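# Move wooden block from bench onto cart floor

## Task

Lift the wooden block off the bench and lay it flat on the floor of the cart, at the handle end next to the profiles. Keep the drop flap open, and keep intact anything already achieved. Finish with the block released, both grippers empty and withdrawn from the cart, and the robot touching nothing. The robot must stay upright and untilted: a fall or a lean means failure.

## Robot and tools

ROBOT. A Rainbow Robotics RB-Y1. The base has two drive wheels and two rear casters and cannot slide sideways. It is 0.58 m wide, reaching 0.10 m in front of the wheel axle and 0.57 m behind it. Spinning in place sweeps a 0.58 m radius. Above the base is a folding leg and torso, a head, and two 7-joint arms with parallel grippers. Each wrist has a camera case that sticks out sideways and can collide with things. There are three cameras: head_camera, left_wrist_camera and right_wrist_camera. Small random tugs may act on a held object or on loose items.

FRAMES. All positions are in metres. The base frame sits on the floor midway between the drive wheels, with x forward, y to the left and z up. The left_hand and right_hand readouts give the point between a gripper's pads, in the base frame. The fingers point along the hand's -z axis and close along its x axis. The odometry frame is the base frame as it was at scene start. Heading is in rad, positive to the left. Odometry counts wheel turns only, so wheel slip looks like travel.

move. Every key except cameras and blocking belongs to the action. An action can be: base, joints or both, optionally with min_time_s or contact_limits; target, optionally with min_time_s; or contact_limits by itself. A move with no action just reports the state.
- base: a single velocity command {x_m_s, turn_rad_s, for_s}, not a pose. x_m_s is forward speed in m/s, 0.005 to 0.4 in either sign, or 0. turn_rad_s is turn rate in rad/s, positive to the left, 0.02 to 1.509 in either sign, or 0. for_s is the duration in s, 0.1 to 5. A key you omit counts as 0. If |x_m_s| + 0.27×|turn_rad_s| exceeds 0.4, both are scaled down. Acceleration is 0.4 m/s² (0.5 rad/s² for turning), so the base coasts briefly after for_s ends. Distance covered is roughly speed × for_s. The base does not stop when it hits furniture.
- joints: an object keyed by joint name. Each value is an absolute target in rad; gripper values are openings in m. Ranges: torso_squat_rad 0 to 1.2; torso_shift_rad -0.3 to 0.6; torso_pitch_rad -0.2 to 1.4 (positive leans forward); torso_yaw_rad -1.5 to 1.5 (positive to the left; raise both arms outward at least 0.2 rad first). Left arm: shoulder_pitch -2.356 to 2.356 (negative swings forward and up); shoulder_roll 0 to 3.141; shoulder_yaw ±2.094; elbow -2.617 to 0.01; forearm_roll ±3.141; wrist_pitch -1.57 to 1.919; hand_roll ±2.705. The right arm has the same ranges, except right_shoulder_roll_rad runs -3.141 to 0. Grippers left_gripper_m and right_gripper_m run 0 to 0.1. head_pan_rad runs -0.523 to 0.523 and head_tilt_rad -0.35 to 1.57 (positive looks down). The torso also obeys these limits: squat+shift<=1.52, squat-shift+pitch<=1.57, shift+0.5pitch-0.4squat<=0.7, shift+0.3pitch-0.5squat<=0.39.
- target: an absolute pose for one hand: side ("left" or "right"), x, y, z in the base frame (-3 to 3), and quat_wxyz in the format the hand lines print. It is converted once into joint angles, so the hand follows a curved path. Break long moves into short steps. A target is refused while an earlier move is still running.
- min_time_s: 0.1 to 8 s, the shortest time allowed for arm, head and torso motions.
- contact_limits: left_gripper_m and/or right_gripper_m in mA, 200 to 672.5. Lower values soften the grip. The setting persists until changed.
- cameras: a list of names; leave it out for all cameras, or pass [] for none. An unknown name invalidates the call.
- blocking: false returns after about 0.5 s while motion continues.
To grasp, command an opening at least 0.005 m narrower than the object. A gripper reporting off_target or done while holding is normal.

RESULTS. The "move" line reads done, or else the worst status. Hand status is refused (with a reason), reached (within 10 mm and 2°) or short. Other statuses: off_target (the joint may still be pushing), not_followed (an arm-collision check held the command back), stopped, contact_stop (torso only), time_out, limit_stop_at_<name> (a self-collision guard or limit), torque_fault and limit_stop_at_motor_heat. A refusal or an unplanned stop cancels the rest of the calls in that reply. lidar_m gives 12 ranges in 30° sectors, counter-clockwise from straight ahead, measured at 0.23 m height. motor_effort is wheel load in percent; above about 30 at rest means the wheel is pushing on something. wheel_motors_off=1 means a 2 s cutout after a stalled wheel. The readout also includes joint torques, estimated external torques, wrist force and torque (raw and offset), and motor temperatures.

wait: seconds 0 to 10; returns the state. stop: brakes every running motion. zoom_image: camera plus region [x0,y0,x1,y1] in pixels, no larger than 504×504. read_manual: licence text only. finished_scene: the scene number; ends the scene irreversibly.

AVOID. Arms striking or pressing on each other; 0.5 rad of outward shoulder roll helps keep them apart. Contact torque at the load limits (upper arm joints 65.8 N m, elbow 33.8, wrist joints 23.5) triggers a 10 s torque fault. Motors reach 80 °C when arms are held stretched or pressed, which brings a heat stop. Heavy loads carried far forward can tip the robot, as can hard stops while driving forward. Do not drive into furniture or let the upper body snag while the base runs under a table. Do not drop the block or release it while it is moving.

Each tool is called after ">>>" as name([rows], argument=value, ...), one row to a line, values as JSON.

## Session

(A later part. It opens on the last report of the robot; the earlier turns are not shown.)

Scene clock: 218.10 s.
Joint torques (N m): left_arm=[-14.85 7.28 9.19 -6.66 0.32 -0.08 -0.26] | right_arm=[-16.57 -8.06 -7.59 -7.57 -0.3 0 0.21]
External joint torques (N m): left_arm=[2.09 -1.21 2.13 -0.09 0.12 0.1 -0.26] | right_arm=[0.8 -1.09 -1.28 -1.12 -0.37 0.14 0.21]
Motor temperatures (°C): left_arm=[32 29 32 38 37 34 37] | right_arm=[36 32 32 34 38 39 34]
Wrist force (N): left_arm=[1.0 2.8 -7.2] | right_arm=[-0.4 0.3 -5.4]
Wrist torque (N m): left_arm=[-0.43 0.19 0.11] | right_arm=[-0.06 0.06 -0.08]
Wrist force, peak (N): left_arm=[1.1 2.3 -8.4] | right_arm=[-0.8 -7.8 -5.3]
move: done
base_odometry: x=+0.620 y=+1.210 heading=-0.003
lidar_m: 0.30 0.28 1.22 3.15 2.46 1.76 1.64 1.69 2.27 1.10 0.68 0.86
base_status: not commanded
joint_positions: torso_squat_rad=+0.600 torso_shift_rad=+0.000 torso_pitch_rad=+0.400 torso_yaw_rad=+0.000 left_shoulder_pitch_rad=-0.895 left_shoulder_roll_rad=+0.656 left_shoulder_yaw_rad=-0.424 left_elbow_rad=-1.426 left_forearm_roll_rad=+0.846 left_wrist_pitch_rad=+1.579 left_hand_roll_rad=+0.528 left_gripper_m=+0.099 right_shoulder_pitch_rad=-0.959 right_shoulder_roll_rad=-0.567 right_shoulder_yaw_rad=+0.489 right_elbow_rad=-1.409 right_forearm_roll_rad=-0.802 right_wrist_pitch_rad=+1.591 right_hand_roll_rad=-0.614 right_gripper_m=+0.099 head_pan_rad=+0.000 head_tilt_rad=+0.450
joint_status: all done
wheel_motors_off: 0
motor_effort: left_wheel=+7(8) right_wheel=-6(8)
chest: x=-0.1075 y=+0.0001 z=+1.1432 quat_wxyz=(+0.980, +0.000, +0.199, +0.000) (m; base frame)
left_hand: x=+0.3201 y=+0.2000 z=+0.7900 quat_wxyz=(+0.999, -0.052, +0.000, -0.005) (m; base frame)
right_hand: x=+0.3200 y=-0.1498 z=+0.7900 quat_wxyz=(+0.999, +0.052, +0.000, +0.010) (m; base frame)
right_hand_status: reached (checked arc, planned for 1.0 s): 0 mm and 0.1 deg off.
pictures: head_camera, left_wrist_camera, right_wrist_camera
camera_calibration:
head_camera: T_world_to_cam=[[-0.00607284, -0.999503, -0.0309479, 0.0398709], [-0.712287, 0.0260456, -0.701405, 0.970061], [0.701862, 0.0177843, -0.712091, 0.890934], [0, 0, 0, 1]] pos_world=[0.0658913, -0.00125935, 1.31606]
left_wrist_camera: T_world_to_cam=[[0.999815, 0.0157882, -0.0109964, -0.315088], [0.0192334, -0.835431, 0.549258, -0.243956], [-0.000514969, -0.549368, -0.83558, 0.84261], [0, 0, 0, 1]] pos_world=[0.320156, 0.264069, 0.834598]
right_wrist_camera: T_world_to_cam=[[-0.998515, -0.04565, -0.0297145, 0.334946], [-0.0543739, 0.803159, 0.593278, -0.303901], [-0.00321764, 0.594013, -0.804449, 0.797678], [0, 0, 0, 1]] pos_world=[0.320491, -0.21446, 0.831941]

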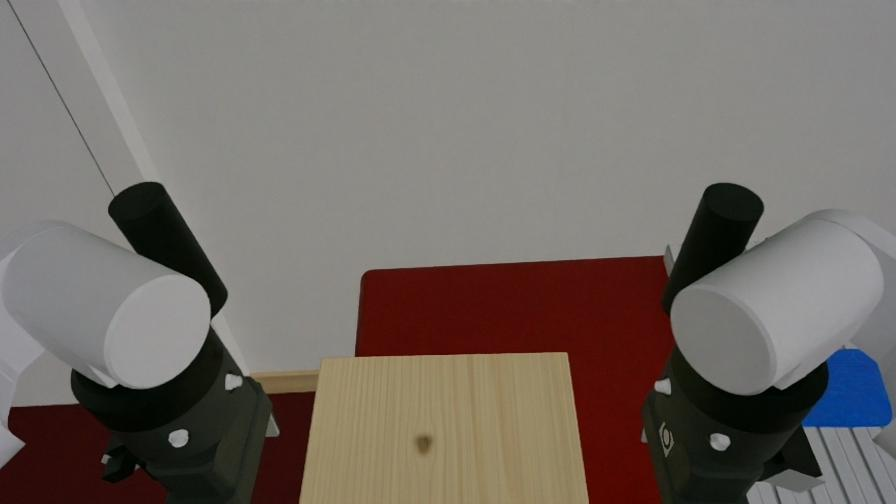

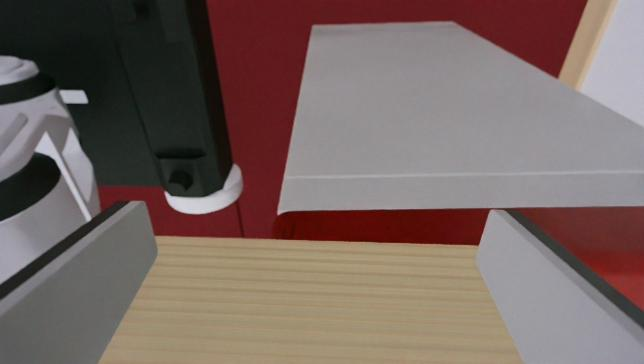

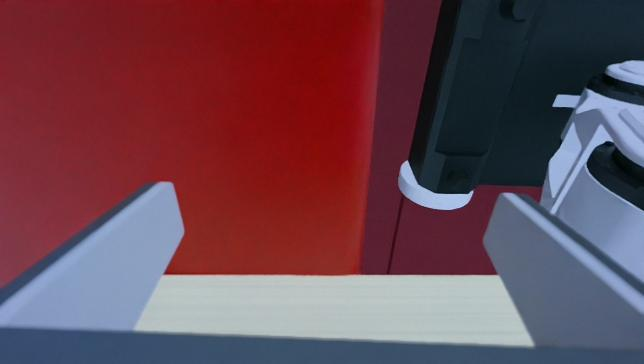

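>>> move(target={"side":"left","x":0.32,"y":0.20,"z":0.9,"quat_wxyz":[0.9986,-0.0523,0,-0.005]}, min_time_s=1, cameras=[])

>>> move(target={"side":"right","x":0.32,"y":-0.15,"z":0.9,"quat_wxyz":[0.9986,0.0523,0,0.0095]}, min_time_s=1, cameras=[])

>>> move(base={"x_m_s":-0.25,"for_s":1.6}, cameras=[])

>>> move(joints={"torso_squat_rad":0.35,"torso_pitch_rad":0.65}, cameras=[])

>>> move(target={"side":"left","x":0.372,"y":0.147,"z":0.782,"quat_wxyz":[0.9986,-0.0523,0,-0.005]}, min_time_s=1, cameras=[])

>>> move(target={"side":"right","x":0.372,"y":-0.087,"z":0.782,"quat_wxyz":[0.9986,0.0523,0,0.0095]}, min_time_s=1, cameras=["head_camera"])

Scene clock: 222.97 s.
Joint torques (N m): left_arm=[-16.17 7.8 9.05 -5.51 0.2 -0.32 0.08] | right_arm=[-16.82 -8.09 -8.1 -7.07 -0.13 -0.06 0.15]
External joint torques (N m): left_arm=[1.33 -1.44 1.19 0.09 0.02 -0.12 0.09] | right_arm=[0.55 -1.12 -1.78 -0.63 -0.2 0.08 0.15]
Motor temperatures (°C): left_arm=[32 29 32 38 37 33 37] | right_arm=[36 31 32 34 37 38 34]
Wrist force (N): left_arm=[1.3 1.5 -8.0] | right_arm=[-0.2 0.7 -5.5]
Wrist torque (N m): left_arm=[-0.31 0.24 0.08] | right_arm=[-0.09 0.09 -0.07]
Wrist force, peak (N): left_arm=[1.2 1.7 -8.4] | right_arm=[-0.7 0.9 -5.9]
move: done
base_odometry: x=+0.620 y=+1.210 heading=-0.003
lidar_m: 0.30 0.28 1.22 3.16 2.48 1.76 1.64 1.71 2.27 1.11 0.67 0.85
base_status: not commanded
joint_positions: torso_squat_rad=+0.600 torso_shift_rad=+0.000 torso_pitch_rad=+0.400 torso_yaw_rad=+0.000 left_shoulder_pitch_rad=-0.998 left_shoulder_roll_rad=+0.757 left_shoulder_yaw_rad=-0.325 left_elbow_rad=-1.653 left_forearm_roll_rad=+0.992 left_wrist_pitch_rad=+1.859 left_hand_roll_rad=+0.665 left_gripper_m=+0.099 right_shoulder_pitch_rad=-0.959 right_shoulder_roll_rad=-0.567 right_shoulder_yaw_rad=+0.489 right_elbow_rad=-1.409 right_forearm_roll_rad=-0.802 right_wrist_pitch_rad=+1.591 right_hand_roll_rad=-0.614 right_gripper_m=+0.099 head_pan_rad=+0.000 head_tilt_rad=+0.450
joint_status: all done
wheel_motors_off: 0
motor_effort: left_wheel=+7(8) right_wheel=-6(8)
chest: x=-0.1075 y=+0.0001 z=+1.1432 quat_wxyz=(+0.980, +0.000, +0.199, +0.000) (m; base frame)
left_hand: x=+0.3202 y=+0.2001 z=+0.8998 quat_wxyz=(+0.999, -0.052, +0.000, -0.005) (m; base frame)
left_hand_status: reached (checked arc, planned for 1.0 s): 0 mm and 0.0 deg off.
right_hand: x=+0.3200 y=-0.1498 z=+0.7900 quat_wxyz=(+0.999, +0.052, +0.000, +0.010) (m; base frame)
pictures: none
No camera images: "cameras" was empty.

Scene clock: 224.30 s.
Joint torques (N m): left_arm=[-16.28 7.81 9.52 -5.62 0.25 -0.39 0.2] | right_arm=[-19.2 -9.03 -7.77 -6.24 -0.18 -0.16 -0.13]
External joint torques (N m): left_arm=[1.22 -1.43 1.66 -0.03 0.07 -0.18 0.2] | right_arm=[-1.1 -1.26 -0.68 -0.62 -0.26 -0.01 -0.14]
Motor temperatures (°C): left_arm=[32 29 32 38 37 33 37] | right_arm=[36 31 32 34 37 38 34]
Wrist force (N): left_arm=[1.3 2.2 -7.1] | right_arm=[-0.4 0.8 -5.7]
Wrist torque (N m): left_arm=[-0.39 0.26 0.08] | right_arm=[-0.07 0.04 -0.06]
Wrist force, peak (N): left_arm=[1.1 0.9 -9.0] | right_arm=[-0.8 0.6 -5.9]
move: done
base_odometry: x=+0.620 y=+1.210 heading=-0.003
lidar_m: 0.30 0.29 1.21 3.14 2.46 1.76 1.64 1.69 2.25 1.09 0.68 0.86
base_status: not commanded
joint_positions: torso_squat_rad=+0.600 torso_shift_rad=+0.000 torso_pitch_rad=+0.400 torso_yaw_rad=+0.000 left_shoulder_pitch_rad=-0.998 left_shoulder_roll_rad=+0.757 left_shoulder_yaw_rad=-0.325 left_elbow_rad=-1.653 left_forearm_roll_rad=+0.992 left_wrist_pitch_rad=+1.859 left_hand_roll_rad=+0.665 left_gripper_m=+0.099 right_shoulder_pitch_rad=-1.069 right_shoulder_roll_rad=-0.654 right_shoulder_yaw_rad=+0.392 right_elbow_rad=-1.637 right_forearm_roll_rad=-0.944 right_wrist_pitch_rad=+1.877 right_hand_roll_rad=-0.749 right_gripper_m=+0.099 head_pan_rad=+0.000 head_tilt_rad=+0.450
joint_status: all done
wheel_motors_off: 0
motor_effort: left_wheel=+8(8) right_wheel=-5(9)
chest: x=-0.1075 y=+0.0001 z=+1.1432 quat_wxyz=(+0.980, +0.000, +0.199, +0.000) (m; base frame)
left_hand: x=+0.3202 y=+0.2001 z=+0.8998 quat_wxyz=(+0.999, -0.052, +0.000, -0.005) (m; base frame)
right_hand: x=+0.3200 y=-0.1499 z=+0.8996 quat_wxyz=(+0.999, +0.052, +0.000, +0.010) (m; base frame)
right_hand_status: reached (checked arc, planned for 1.0 s): 0 mm and 0.1 deg off.
pictures: none
No camera images: "cameras" was empty.

Scene clock: 226.90 s.
Joint torques (N m): left_arm=[-16.34 7.68 9.38 -5.5 0.29 -0.32 0.15] | right_arm=[-19.09 -8.97 -8.18 -6.33 -0.14 -0.03 -0.23]
External joint torques (N m): left_arm=[1.16 -1.56 1.52 0.1 0.11 -0.12 0.15] | right_arm=[-0.99 -1.19 -1.1 -0.72 -0.22 0.12 -0.23]
Motor temperatures (°C): left_arm=[32 29 32 38 36 33 37] | right_arm=[36 31 32 34 37 38 34]
Wrist force (N): left_arm=[1.0 1.5 -7.8] | right_arm=[-0.7 0.7 -5.5]
Wrist torque (N m): left_arm=[-0.26 0.25 0.11] | right_arm=[-0.09 0.01 -0.07]
Wrist force, peak (N): left_arm=[0.9 1.7 -8.4] | right_arm=[-0.5 1.0 -5.9]
move: done
base_odometry: x=+0.220 y=+1.211 heading=-0.002
lidar_m: 0.68 1.33 1.76 4.42 1.88 1.34 1.24 1.28 1.71 2.34 1.10 0.93
base_status: done (sent for 1.6 of 1.6 s)
joint_positions: torso_squat_rad=+0.600 torso_shift_rad=+0.000 torso_pitch_rad=+0.400 torso_yaw_rad=+0.000 left_shoulder_pitch_rad=-0.998 left_shoulder_roll_rad=+0.757 left_shoulder_yaw_rad=-0.325 left_elbow_rad=-1.653 left_forearm_roll_rad=+0.992 left_wrist_pitch_rad=+1.859 left_hand_roll_rad=+0.665 left_gripper_m=+0.099 right_shoulder_pitch_rad=-1.069 right_shoulder_roll_rad=-0.654 right_shoulder_yaw_rad=+0.392 right_elbow_rad=-1.637 right_forearm_roll_rad=-0.944 right_wrist_pitch_rad=+1.877 right_hand_roll_rad=-0.749 right_gripper_m=+0.099 head_pan_rad=+0.000 head_tilt_rad=+0.450
joint_status: not commanded
wheel_motors_off: 0
motor_effort: left_wheel=+13(34) right_wheel=-12(25)
chest: x=-0.1076 y=+0.0001 z=+1.1432 quat_wxyz=(+0.980, +0.000, +0.199, +0.000) (m; base frame)
left_hand: x=+0.3202 y=+0.2001 z=+0.8999 quat_wxyz=(+0.999, -0.052, +0.000, -0.005) (m; base frame)
right_hand: x=+0.3200 y=-0.1499 z=+0.8997 quat_wxyz=(+0.999, +0.052, +0.000, +0.010) (m; base frame)
pictures: none
No camera images: "cameras" was empty.

Scene clock: 228.53 s.
Joint torques (N m): left_arm=[-13.1 7.55 8.2 -6.05 0.43 -0.11 0.25] | right_arm=[-15.55 -8.15 -6.69 -6.72 -0.37 0.39 -0.09]
External joint torques (N m): left_arm=[1.13 -1.27 1.27 0.26 -0.05 -0.3 0.24] | right_arm=[-0.66 -1.05 -0.58 -0.39 -0.14 0.2 -0.07]
Motor temperatures (°C): left_arm=[32 29 32 38 36 33 37] | right_arm=[36 31 32 33 37 38 34]
Wrist force (N): left_arm=[2.9 2.2 -7.4] | right_arm=[1.1 0.7 -5.5]
Wrist torque (N m): left_arm=[-0.36 0.36 0.11] | right_arm=[-0.07 0.18 -0.07]
Wrist force, peak (N): left_arm=[2.8 1.9 -7.8] | right_arm=[-0.5 0.8 -5.7]
move: done
base_odometry: x=+0.220 y=+1.211 heading=-0.002
lidar_m: 0.67 1.33 1.78 4.42 1.89 1.35 1.23 1.29 1.72 2.35 1.10 0.93
base_status: not commanded
joint_positions: torso_squat_rad=+0.350 torso_shift_rad=+0.000 torso_pitch_rad=+0.650 torso_yaw_rad=+0.000 left_shoulder_pitch_rad=-0.998 left_shoulder_roll_rad=+0.757 left_shoulder_yaw_rad=-0.325 left_elbow_rad=-1.653 left_forearm_roll_rad=+0.992 left_wrist_pitch_rad=+1.859 left_hand_roll_rad=+0.665 left_gripper_m=+0.099 right_shoulder_pitch_rad=-1.069 right_shoulder_roll_rad=-0.654 right_shoulder_yaw_rad=+0.392 right_elbow_rad=-1.637 right_forearm_roll_rad=-0.944 right_wrist_pitch_rad=+1.877 right_hand_roll_rad=-0.749 right_gripper_m=+0.099 head_pan_rad=+0.000 head_tilt_rad=+0.450
joint_status: all done
wheel_motors_off: 0
motor_effort: left_wheel=+13(13) right_wheel=-12(14)
chest: x=-0.0407 y=+0.0001 z=+1.1844 quat_wxyz=(+0.948, +0.000, +0.319, +0.000) (m; base frame)
left_hand: x=+0.3135 y=+0.2001 z=+0.8427 quat_wxyz=(+0.991, -0.052, +0.125, +0.001) (m; base frame)
right_hand: x=+0.3133 y=-0.1499 z=+0.8425 quat_wxyz=(+0.991, +0.053, +0.125, +0.003) (m; base frame)
pictures: none
No camera images: "cameras" was empty.

Scene clock: 229.87 s.
Joint torques (N m): left_arm=[-15.24 4.81 6.09 -6.32 0.07 -0.47 -0.33] | right_arm=[-15.92 -8.09 -7.37 -6.89 -0.4 0.35 -0.14]
External joint torques (N m): left_arm=[0.41 -1.49 -0.04 0.95 -0.12 -0.27 -0.33] | right_arm=[-1.03 -0.99 -1.27 -0.56 -0.17 0.16 -0.13]
Motor temperatures (°C): left_arm=[32 29 32 37 36 33 37] | right_arm=[36 31 32 33 37 38 34]
Wrist force (N): left_arm=[1.4 2.1 -8.0] | right_arm=[1.1 0.8 -5.3]
Wrist torque (N m): left_arm=[-0.29 0.26 0.08] | right_arm=[-0.08 0.14 -0.04]
Wrist force, peak (N): left_arm=[1.0 1.5 -8.2] | right_arm=[0.6 1.2 -5.5]
move: done
base_odometry: x=+0.220 y=+1.211 heading=-0.002
lidar_m: 0.68 1.33 1.78 4.41 1.88 1.35 1.24 1.29 1.72 2.34 1.10 0.93
base_status: not commanded
joint_positions: torso_squat_rad=+0.350 torso_shift_rad=+0.000 torso_pitch_rad=+0.650 torso_yaw_rad=+0.000 left_shoulder_pitch_rad=-1.054 left_shoulder_roll_rad=+0.599 left_shoulder_yaw_rad=-0.444 left_elbow_rad=-1.465 left_forearm_roll_rad=+0.715 left_wrist_pitch_rad=+1.532 left_hand_roll_rad=+0.629 left_gripper_m=+0.099 right_shoulder_pitch_rad=-1.069 right_shoulder_roll_rad=-0.654 right_shoulder_yaw_rad=+0.392 right_elbow_rad=-1.637 right_forearm_roll_rad=-0.944 right_wrist_pitch_rad=+1.877 right_hand_roll_rad=-0.749 right_gripper_m=+0.099 head_pan_rad=+0.000 head_tilt_rad=+0.450
joint_status: all done
wheel_motors_off: 0
motor_effort: left_wheel=+11(13) right_wheel=-12(13)
chest: x=-0.0407 y=+0.0001 z=+1.1844 quat_wxyz=(+0.948, +0.000, +0.319, +0.000) (m; base frame)
left_hand: x=+0.3720 y=+0.1470 z=+0.7821 quat_wxyz=(+0.999, -0.052, +0.000, -0.005) (m; base frame)
left_hand_status: reached (checked arc, planned for 1.0 s): 0 mm and 0.0 deg off.
right_hand: x=+0.3133 y=-0.1499 z=+0.8425 quat_wxyz=(+0.991, +0.053, +0.125, +0.003) (m; base frame)
pictures: none
No camera images: "cameras" was empty.

Scene clock: 231.20 s.
Joint torques (N m): left_arm=[-15.02 4.76 6.19 -6.64 0.06 -0.46 -0.3] | right_arm=[-18.39 -2.88 -4.51 -7.01 0.1 0 0.2]
External joint torques (N m): left_arm=[0.63 -1.54 0.06 0.63 -0.13 -0.26 -0.3] | right_arm=[-1.88 1.44 0.76 0.1 0.02 0.16 0.2]
Motor temperatures (°C): left_arm=[32 29 32 37 36 33 37] | right_arm=[36 31 32 33 37 38 34]
Wrist force (N): left_arm=[0.7 1.5 -7.9] | right_arm=[-0.5 1.0 -5.3]
Wrist torque (N m): left_arm=[-0.28 0.16 0.03] | right_arm=[-0.13 0.04 -0.07]
Wrist force, peak (N): left_arm=[1.4 2.3 -8.0] | right_arm=[-0.6 1.1 -5.9]
move: done
base_odometry: x=+0.220 y=+1.211 heading=-0.002
lidar_m: 0.67 1.33 1.76 4.41 1.89 1.34 1.24 1.29 1.72 2.37 1.10 0.94
base_status: not commanded
joint_positions: torso_squat_rad=+0.350 torso_shift_rad=+0.000 torso_pitch_rad=+0.650 torso_yaw_rad=+0.000 left_shoulder_pitch_rad=-1.054 left_shoulder_roll_rad=+0.599 left_shoulder_yaw_rad=-0.444 left_elbow_rad=-1.465 left_forearm_roll_rad=+0.715 left_wrist_pitch_rad=+1.532 left_hand_roll_rad=+0.629 left_gripper_m=+0.099 right_shoulder_pitch_rad=-1.145 right_shoulder_roll_rad=-0.482 right_shoulder_yaw_rad=+0.524 right_elbow_rad=-1.394 right_forearm_roll_rad=-0.659 right_wrist_pitch_rad=+1.536 right_hand_roll_rad=-0.714 right_gripper_m=+0.099 head_pan_rad=+0.000 head_tilt_rad=+0.450
joint_status: all done
wheel_motors_off: 0
motor_effort: left_wheel=+11(12) right_wheel=-13(13)
chest: x=-0.0407 y=+0.0001 z=+1.1844 quat_wxyz=(+0.948, +0.000, +0.319, +0.000) (m; base frame)
left_hand: x=+0.3721 y=+0.1470 z=+0.7821 quat_wxyz=(+0.999, -0.052, +0.000, -0.005) (m; base frame)
right_hand: x=+0.3719 y=-0.0872 z=+0.7820 quat_wxyz=(+0.999, +0.052, +0.000, +0.009) (m; base frame)
right_hand_status: reached (checked arc, planned for 1.0 s): 0 mm and 0.0 deg off.
pictures: head_camera
camera_calibration:
head_camera: T_world_to_cam=[[-0.0135307, -0.999502, -0.028503, 0.0383555], [-0.863711, 0.0260455, -0.503314, 0.805747], [0.503806, 0.0178082, -0.863633, 1.04475], [0, 0, 0, 1]] pos_world=[0.170101, -0.00125484, 1.30892]

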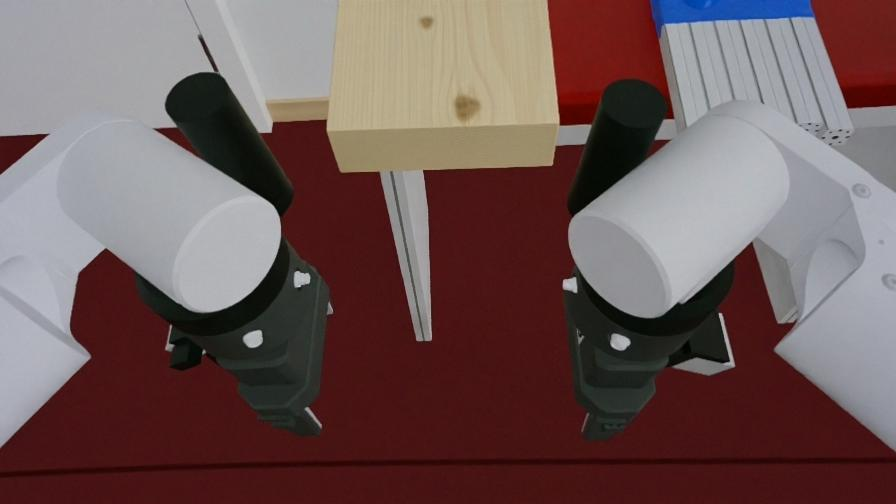

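>>> move(target={"side":"left","x":0.372,"y":0.147,"z":0.735,"quat_wxyz":[0.9986,-0.0523,0,-0.005]}, min_time_s=0.5, cameras=[])

>>> move(target={"side":"right","x":0.372,"y":-0.087,"z":0.735,"quat_wxyz":[0.9986,0.0523,0,0.0095]}, min_time_s=0.5, cameras=[])

>>> move(target={"side":"left","x":0.372,"y":0.147,"z":0.69,"quat_wxyz":[0.9986,-0.0523,0,-0.005]}, min_time_s=0.5, cameras=[])

>>> move(target={"side":"right","x":0.372,"y":-0.087,"z":0.69,"quat_wxyz":[0.9986,0.0523,0,0.0095]}, min_time_s=0.5, cameras=[])

>>> move(target={"side":"left","x":0.372,"y":0.147,"z":0.65,"quat_wxyz":[0.9986,-0.0523,0,-0.005]}, min_time_s=0.5, cameras=[])

>>> move(target={"side":"right","x":0.372,"y":-0.087,"z":0.65,"quat_wxyz":[0.9986,0.0523,0,0.0095]}, min_time_s=0.5, cameras=["head_camera"])

Scene clock: 236.27 s.
Joint torques (N m): left_arm=[-14.96 4.52 5.98 -6.93 0.06 -0.36 -0.22] | right_arm=[-18.05 -3.35 -4.26 -7.44 -0.05 0.14 0.18]
External joint torques (N m): left_arm=[0.72 -1.33 0.59 0.32 -0.13 -0.17 -0.22] | right_arm=[-1.54 0.97 1.01 -0.33 -0.14 0.29 0.18]
Motor temperatures (°C): left_arm=[32 28 32 37 36 33 37] | right_arm=[36 31 32 33 37 38 34]
Wrist force (N): left_arm=[1.0 1.2 -7.7] | right_arm=[-0.8 1.1 -5.0]
Wrist torque (N m): left_arm=[-0.23 0.18 0.11] | right_arm=[-0.13 -0.01 -0.09]
Wrist force, peak (N): left_arm=[1.4 1.8 -8.4] | right_arm=[-0.7 0.8 -5.7]
move: done
base_odometry: x=+0.220 y=+1.211 heading=-0.002
lidar_m: 0.67 1.33 1.77 4.41 1.88 1.34 1.24 1.28 1.72 2.36 1.10 0.94
base_status: not commanded
joint_positions: torso_squat_rad=+0.350 torso_shift_rad=+0.000 torso_pitch_rad=+0.650 torso_yaw_rad=+0.000 left_shoulder_pitch_rad=-1.055 left_shoulder_roll_rad=+0.537 left_shoulder_yaw_rad=-0.471 left_elbow_rad=-1.276 left_forearm_roll_rad=+0.674 left_wrist_pitch_rad=+1.385 left_hand_roll_rad=+0.554 left_gripper_m=+0.099 right_shoulder_pitch_rad=-1.145 right_shoulder_roll_rad=-0.482 right_shoulder_yaw_rad=+0.524 right_elbow_rad=-1.393 right_forearm_roll_rad=-0.659 right_wrist_pitch_rad=+1.536 right_hand_roll_rad=-0.714 right_gripper_m=+0.099 head_pan_rad=+0.000 head_tilt_rad=+0.450
joint_status: all done
wheel_motors_off: 0
motor_effort: left_wheel=+11(13) right_wheel=-11(13)
chest: x=-0.0407 y=+0.0001 z=+1.1844 quat_wxyz=(+0.948, +0.000, +0.319, +0.000) (m; base frame)
left_hand: x=+0.3721 y=+0.1470 z=+0.7351 quat_wxyz=(+0.999, -0.052, +0.000, -0.005) (m; base frame)
left_hand_status: reached (checked arc, planned for 0.5 s): 0 mm and 0.0 deg off.
right_hand: x=+0.3719 y=-0.0872 z=+0.7820 quat_wxyz=(+0.999, +0.052, +0.000, +0.009) (m; base frame)
pictures: none
No camera images: "cameras" was empty.

Scene clock: 237.13 s.
Joint torques (N m): left_arm=[-14.88 4.66 5.65 -6.82 0.03 -0.21 -0.21] | right_arm=[-17.2 -2.82 -3.59 -7.3 0.08 0.11 0.1]
External joint torques (N m): left_arm=[0.8 -1.19 0.26 0.43 -0.17 -0.02 -0.21] | right_arm=[-0.74 1.05 0.94 -0.28 0 0.25 0.1]
Motor temperatures (°C): left_arm=[32 28 32 37 36 33 37] | right_arm=[36 31 32 33 36 38 34]
Wrist force (N): left_arm=[1.1 1.7 -7.1] | right_arm=[-0.4 0.6 -5.0]
Wrist torque (N m): left_arm=[-0.29 0.23 0.11] | right_arm=[-0.07 0.07 -0.09]
Wrist force, peak (N): left_arm=[1.3 1.8 -7.9] | right_arm=[-0.6 1.7 -6.1]
move: done
base_odometry: x=+0.220 y=+1.211 heading=-0.002
lidar_m: 0.67 1.33 1.78 4.42 1.87 1.35 1.24 1.28 1.71 2.36 1.10 0.95
base_status: not commanded
joint_positions: torso_squat_rad=+0.350 torso_shift_rad=+0.000 torso_pitch_rad=+0.650 torso_yaw_rad=+0.000 left_shoulder_pitch_rad=-1.055 left_shoulder_roll_rad=+0.537 left_shoulder_yaw_rad=-0.471 left_elbow_rad=-1.276 left_forearm_roll_rad=+0.674 left_wrist_pitch_rad=+1.385 left_hand_roll_rad=+0.554 left_gripper_m=+0.099 right_shoulder_pitch_rad=-1.144 right_shoulder_roll_rad=-0.423 right_shoulder_yaw_rad=+0.546 right_elbow_rad=-1.197 right_forearm_roll_rad=-0.624 right_wrist_pitch_rad=+1.381 right_hand_roll_rad=-0.641 right_gripper_m=+0.099 head_pan_rad=+0.000 head_tilt_rad=+0.450
joint_status: all done
wheel_motors_off: 0
motor_effort: left_wheel=+11(13) right_wheel=-14(14)
chest: x=-0.0407 y=+0.0001 z=+1.1844 quat_wxyz=(+0.948, +0.000, +0.319, +0.000) (m; base frame)
left_hand: x=+0.3721 y=+0.1470 z=+0.7351 quat_wxyz=(+0.999, -0.052, +0.000, -0.005) (m; base frame)
right_hand: x=+0.3720 y=-0.0871 z=+0.7350 quat_wxyz=(+0.999, +0.052, +0.000, +0.009) (m; base frame)
right_hand_status: reached (checked arc, planned for 0.5 s): 0 mm and 0.0 deg off.
pictures: none
No camera images: "cameras" was empty.

Scene clock: 238.10 s.
Joint torques (N m): left_arm=[-15.13 4.05 4.59 -6.64 -0.03 -0.26 -0.06] | right_arm=[-16.86 -2.81 -3.9 -7.55 0.03 0.04 0.01]
External joint torques (N m): left_arm=[0.78 -1.31 0.2 0.3 -0.22 -0.08 -0.06] | right_arm=[-0.4 1.06 0.64 -0.54 -0.05 0.19 0.01]
Motor temperatures (°C): left_arm=[32 28 32 37 36 33 37] | right_arm=[36 31 32 33 36 38 34]
Wrist force (N): left_arm=[0.3 2.5 -7.1] | right_arm=[-0.8 0.8 -4.9]
Wrist torque (N m): left_arm=[-0.41 0.13 0.07] | right_arm=[-0.08 0.03 -0.06]
Wrist force, peak (N): left_arm=[1.5 1.7 -8.5] | right_arm=[-0.6 1.0 -5.7]
move: done
base_odometry: x=+0.220 y=+1.211 heading=-0.002
lidar_m: 0.68 1.33 1.77 4.41 1.88 1.33 1.23 1.28 1.72 2.35 1.10 0.92
base_status: not commanded
joint_positions: torso_squat_rad=+0.350 torso_shift_rad=+0.000 torso_pitch_rad=+0.650 torso_yaw_rad=+0.000 left_shoulder_pitch_rad=-1.086 left_shoulder_roll_rad=+0.462 left_shoulder_yaw_rad=-0.484 left_elbow_rad=-1.035 left_forearm_roll_rad=+0.652 left_wrist_pitch_rad=+1.226 left_hand_roll_rad=+0.464 left_gripper_m=+0.099 right_shoulder_pitch_rad=-1.144 right_shoulder_roll_rad=-0.423 right_shoulder_yaw_rad=+0.546 right_elbow_rad=-1.197 right_forearm_roll_rad=-0.624 right_wrist_pitch_rad=+1.381 right_hand_roll_rad=-0.641 right_gripper_m=+0.099 head_pan_rad=+0.000 head_tilt_rad=+0.450
joint_status: all done
wheel_motors_off: 0
motor_effort: left_wheel=+10(12) right_wheel=-11(13)
chest: x=-0.0407 y=+0.0001 z=+1.1844 quat_wxyz=(+0.948, +0.000, +0.319, +0.000) (m; base frame)
left_hand: x=+0.3720 y=+0.1469 z=+0.6901 quat_wxyz=(+0.999, -0.052, +0.000, -0.005) (m; base frame)
left_hand_status: reached (checked arc, planned for 0.6 s): 0 mm and 0.0 deg off.
right_hand: x=+0.3720 y=-0.0871 z=+0.7350 quat_wxyz=(+0.999, +0.052, +0.000, +0.009) (m; base frame)
pictures: none
No camera images: "cameras" was empty.

Scene clock: 239.00 s.
Joint torques (N m): left_arm=[-14.61 3.78 4.91 -6.57 -0.04 -0.25 -0.2] | right_arm=[-18.37 -2.48 -2.91 -6.62 0.07 0.01 -0.11]
External joint torques (N m): left_arm=[1.3 -1.59 0.52 0.37 -0.23 -0.07 -0.19] | right_arm=[-1.72 0.88 0.62 -0.02 0.01 0.15 -0.11]
Motor temperatures (°C): left_arm=[32 28 32 37 36 33 37] | right_arm=[36 31 32 33 36 38 34]
Wrist force (N): left_arm=[1.0 2.2 -7.9] | right_arm=[-0.8 1.2 -4.8]
Wrist torque (N m): left_arm=[-0.34 0.23 0.06] | right_arm=[-0.17 0.03 -0.07]
Wrist force, peak (N): left_arm=[0.8 1.4 -8.3] | right_arm=[-0.6 0.9 -6.1]
move: done
base_odometry: x=+0.220 y=+1.211 heading=-0.002
lidar_m: 0.67 1.33 1.77 4.42 1.88 1.34 1.24 1.29 1.71 2.36 1.09 0.93
base_status: not commanded
joint_positions: torso_squat_rad=+0.350 torso_shift_rad=+0.000 torso_pitch_rad=+0.650 torso_yaw_rad=+0.000 left_shoulder_pitch_rad=-1.086 left_shoulder_roll_rad=+0.462 left_shoulder_yaw_rad=-0.484 left_elbow_rad=-1.035 left_forearm_roll_rad=+0.652 left_wrist_pitch_rad=+1.226 left_hand_roll_rad=+0.464 left_gripper_m=+0.099 right_shoulder_pitch_rad=-1.176 right_shoulder_roll_rad=-0.347 right_shoulder_yaw_rad=+0.553 right_elbow_rad=-0.939 right_forearm_roll_rad=-0.608 right_wrist_pitch_rad=+1.208 right_hand_roll_rad=-0.551 right_gripper_m=+0.099 head_pan_rad=+0.000 head_tilt_rad=+0.450
joint_status: all done
wheel_motors_off: 0
motor_effort: left_wheel=+11(11) right_wheel=-11(12)
chest: x=-0.0407 y=+0.0001 z=+1.1844 quat_wxyz=(+0.948, +0.000, +0.319, +0.000) (m; base frame)
left_hand: x=+0.3720 y=+0.1470 z=+0.6901 quat_wxyz=(+0.999, -0.052, +0.000, -0.005) (m; base frame)
right_hand: x=+0.3718 y=-0.0872 z=+0.6900 quat_wxyz=(+0.999, +0.052, +0.000, +0.009) (m; base frame)
right_hand_status: reached (checked arc, planned for 0.6 s): 0 mm and 0.0 deg off.
pictures: none
No camera images: "cameras" was empty.

Scene clock: 240.17 s.
Joint torques (N m): left_arm=[-15.45 3.66 4.61 -5.62 0.01 -0.32 -0.23] | right_arm=[-18.02 -2.19 -2.86 -6.77 0.06 -0.05 -0.01]
External joint torques (N m): left_arm=[0.97 -1.19 1.55 0.6 -0.17 -0.15 -0.23] | right_arm=[-1.37 1.18 0.67 -0.17 -0.01 0.08 -0.01]
Motor temperatures (°C): left_arm=[32 28 32 37 36 33 37] | right_arm=[36 31 32 33 36 37 34]
Wrist force (N): left_arm=[1.3 1.8 -7.0] | right_arm=[-0.5 0.4 -5.4]
Wrist torque (N m): left_arm=[-0.28 0.24 0.07] | right_arm=[-0.05 0.07 -0.06]
Wrist force, peak (N): left_arm=[1.1 2.0 -8.5] | right_arm=[-0.7 0.9 -5.9]
move: done
base_odometry: x=+0.220 y=+1.211 heading=-0.002
lidar_m: 0.68 1.32 1.77 4.42 1.89 1.34 1.24 1.29 1.72 2.34 1.11 0.93
base_status: not commanded
joint_positions: torso_squat_rad=+0.350 torso_shift_rad=+0.000 torso_pitch_rad=+0.650 torso_yaw_rad=+0.000 left_shoulder_pitch_rad=-1.161 left_shoulder_roll_rad=+0.369 left_shoulder_yaw_rad=-0.478 left_elbow_rad=-0.718 left_forearm_roll_rad=+0.658 left_wrist_pitch_rad=+1.045 left_hand_roll_rad=+0.344 left_gripper_m=+0.099 right_shoulder_pitch_rad=-1.176 right_shoulder_roll_rad=-0.346 right_shoulder_yaw_rad=+0.553 right_elbow_rad=-0.939 right_forearm_roll_rad=-0.608 right_wrist_pitch_rad=+1.208 right_hand_roll_rad=-0.551 right_gripper_m=+0.099 head_pan_rad=+0.000 head_tilt_rad=+0.450
joint_status: all done
wheel_motors_off: 0
motor_effort: left_wheel=+11(14) right_wheel=-11(13)
chest: x=-0.0407 y=+0.0001 z=+1.1844 quat_wxyz=(+0.948, +0.000, +0.319, +0.000) (m; base frame)
left_hand: x=+0.3718 y=+0.1469 z=+0.6503 quat_wxyz=(+0.999, -0.052, -0.001, -0.005) (m; base frame)
left_hand_status: reached (checked arc, planned for 0.7 s): 0 mm and 0.2 deg off.
right_hand: x=+0.3718 y=-0.0871 z=+0.6900 quat_wxyz=(+0.999, +0.052, +0.000, +0.009) (m; base frame)
pictures: none
No camera images: "cameras" was empty.

Scene clock: 241.57 s.
Joint torques (N m): left_arm=[-15.34 3.37 4.62 -5.68 0.13 -0.28 -0.08] | right_arm=[-17.81 -2.33 -3.91 -5.7 -0.09 0.03 -0.04]
External joint torques (N m): left_arm=[1.09 -1.48 1.56 0.54 -0.05 -0.11 -0.08] | right_arm=[-0.68 0.52 -1.81 0.02 -0.16 0.16 -0.04]
Motor temperatures (°C): left_arm=[32 28 32 37 35 33 37] | right_arm=[35 31 32 33 36 37 34]
Wrist force (N): left_arm=[1.3 2.1 -7.4] | right_arm=[-0.8 1.0 -5.4]
Wrist torque (N m): left_arm=[-0.31 0.24 0.09] | right_arm=[-0.16 0.00 -0.08]
Wrist force, peak (N): left_arm=[1.3 1.9 -8.1] | right_arm=[-1.0 0.0 -5.9]
move: done
base_odometry: x=+0.220 y=+1.211 heading=-0.002
lidar_m: 0.68 1.33 1.77 4.41 1.88 1.34 1.24 1.28 1.72 2.36 1.10 0.93
base_status: not commanded
joint_positions: torso_squat_rad=+0.350 torso_shift_rad=+0.000 torso_pitch_rad=+0.650 torso_yaw_rad=+0.000 left_shoulder_pitch_rad=-1.161 left_shoulder_roll_rad=+0.369 left_shoulder_yaw_rad=-0.478 left_elbow_rad=-0.718 left_forearm_roll_rad=+0.658 left_wrist_pitch_rad=+1.045 left_hand_roll_rad=+0.344 left_gripper_m=+0.099 right_shoulder_pitch_rad=-1.263 right_shoulder_roll_rad=-0.241 right_shoulder_yaw_rad=+0.534 right_elbow_rad=-0.575 right_forearm_roll_rad=-0.623 right_wrist_pitch_rad=+0.996 right_hand_roll_rad=-0.422 right_gripper_m=+0.099 head_pan_rad=+0.000 head_tilt_rad=+0.450
joint_status: all done
wheel_motors_off: 0
motor_effort: left_wheel=+11(12) right_wheel=-11(13)
chest: x=-0.0407 y=+0.0001 z=+1.1844 quat_wxyz=(+0.948, +0.000, +0.319, +0.000) (m; base frame)
left_hand: x=+0.3718 y=+0.1469 z=+0.6503 quat_wxyz=(+0.999, -0.052, -0.001, -0.005) (m; base frame)
right_hand: x=+0.3712 y=-0.0871 z=+0.6504 quat_wxyz=(+0.999, +0.052, -0.004, +0.009) (m; base frame)
right_hand_status: reached (checked arc, planned for 0.7 s): 1 mm and 0.4 deg off.
pictures: head_camera
camera_calibration:
head_camera: T_world_to_cam=[[-0.0134966, -0.999503, -0.0284864, 0.0383619], [-0.863705, 0.026008, -0.503327, 0.805744], [0.503817, 0.0178107, -0.863627, 1.04475], [0, 0, 0, 1]] pos_world=[0.170078, -0.00122073, 1.30892]

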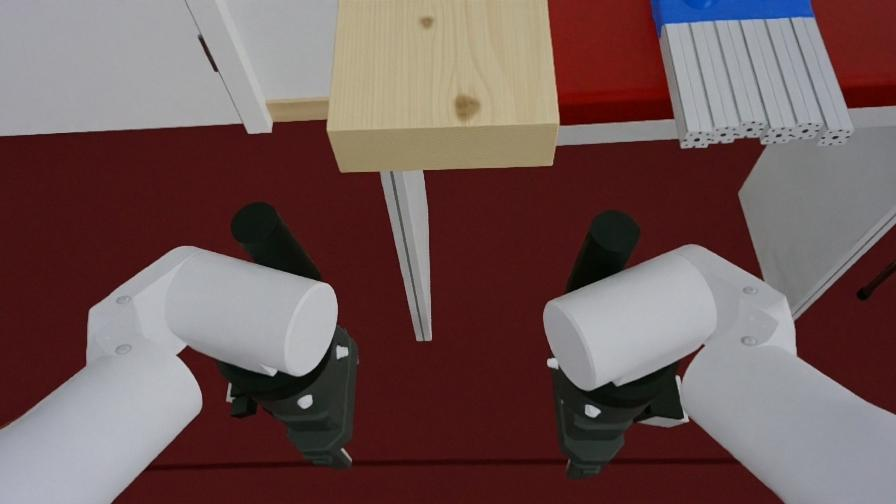

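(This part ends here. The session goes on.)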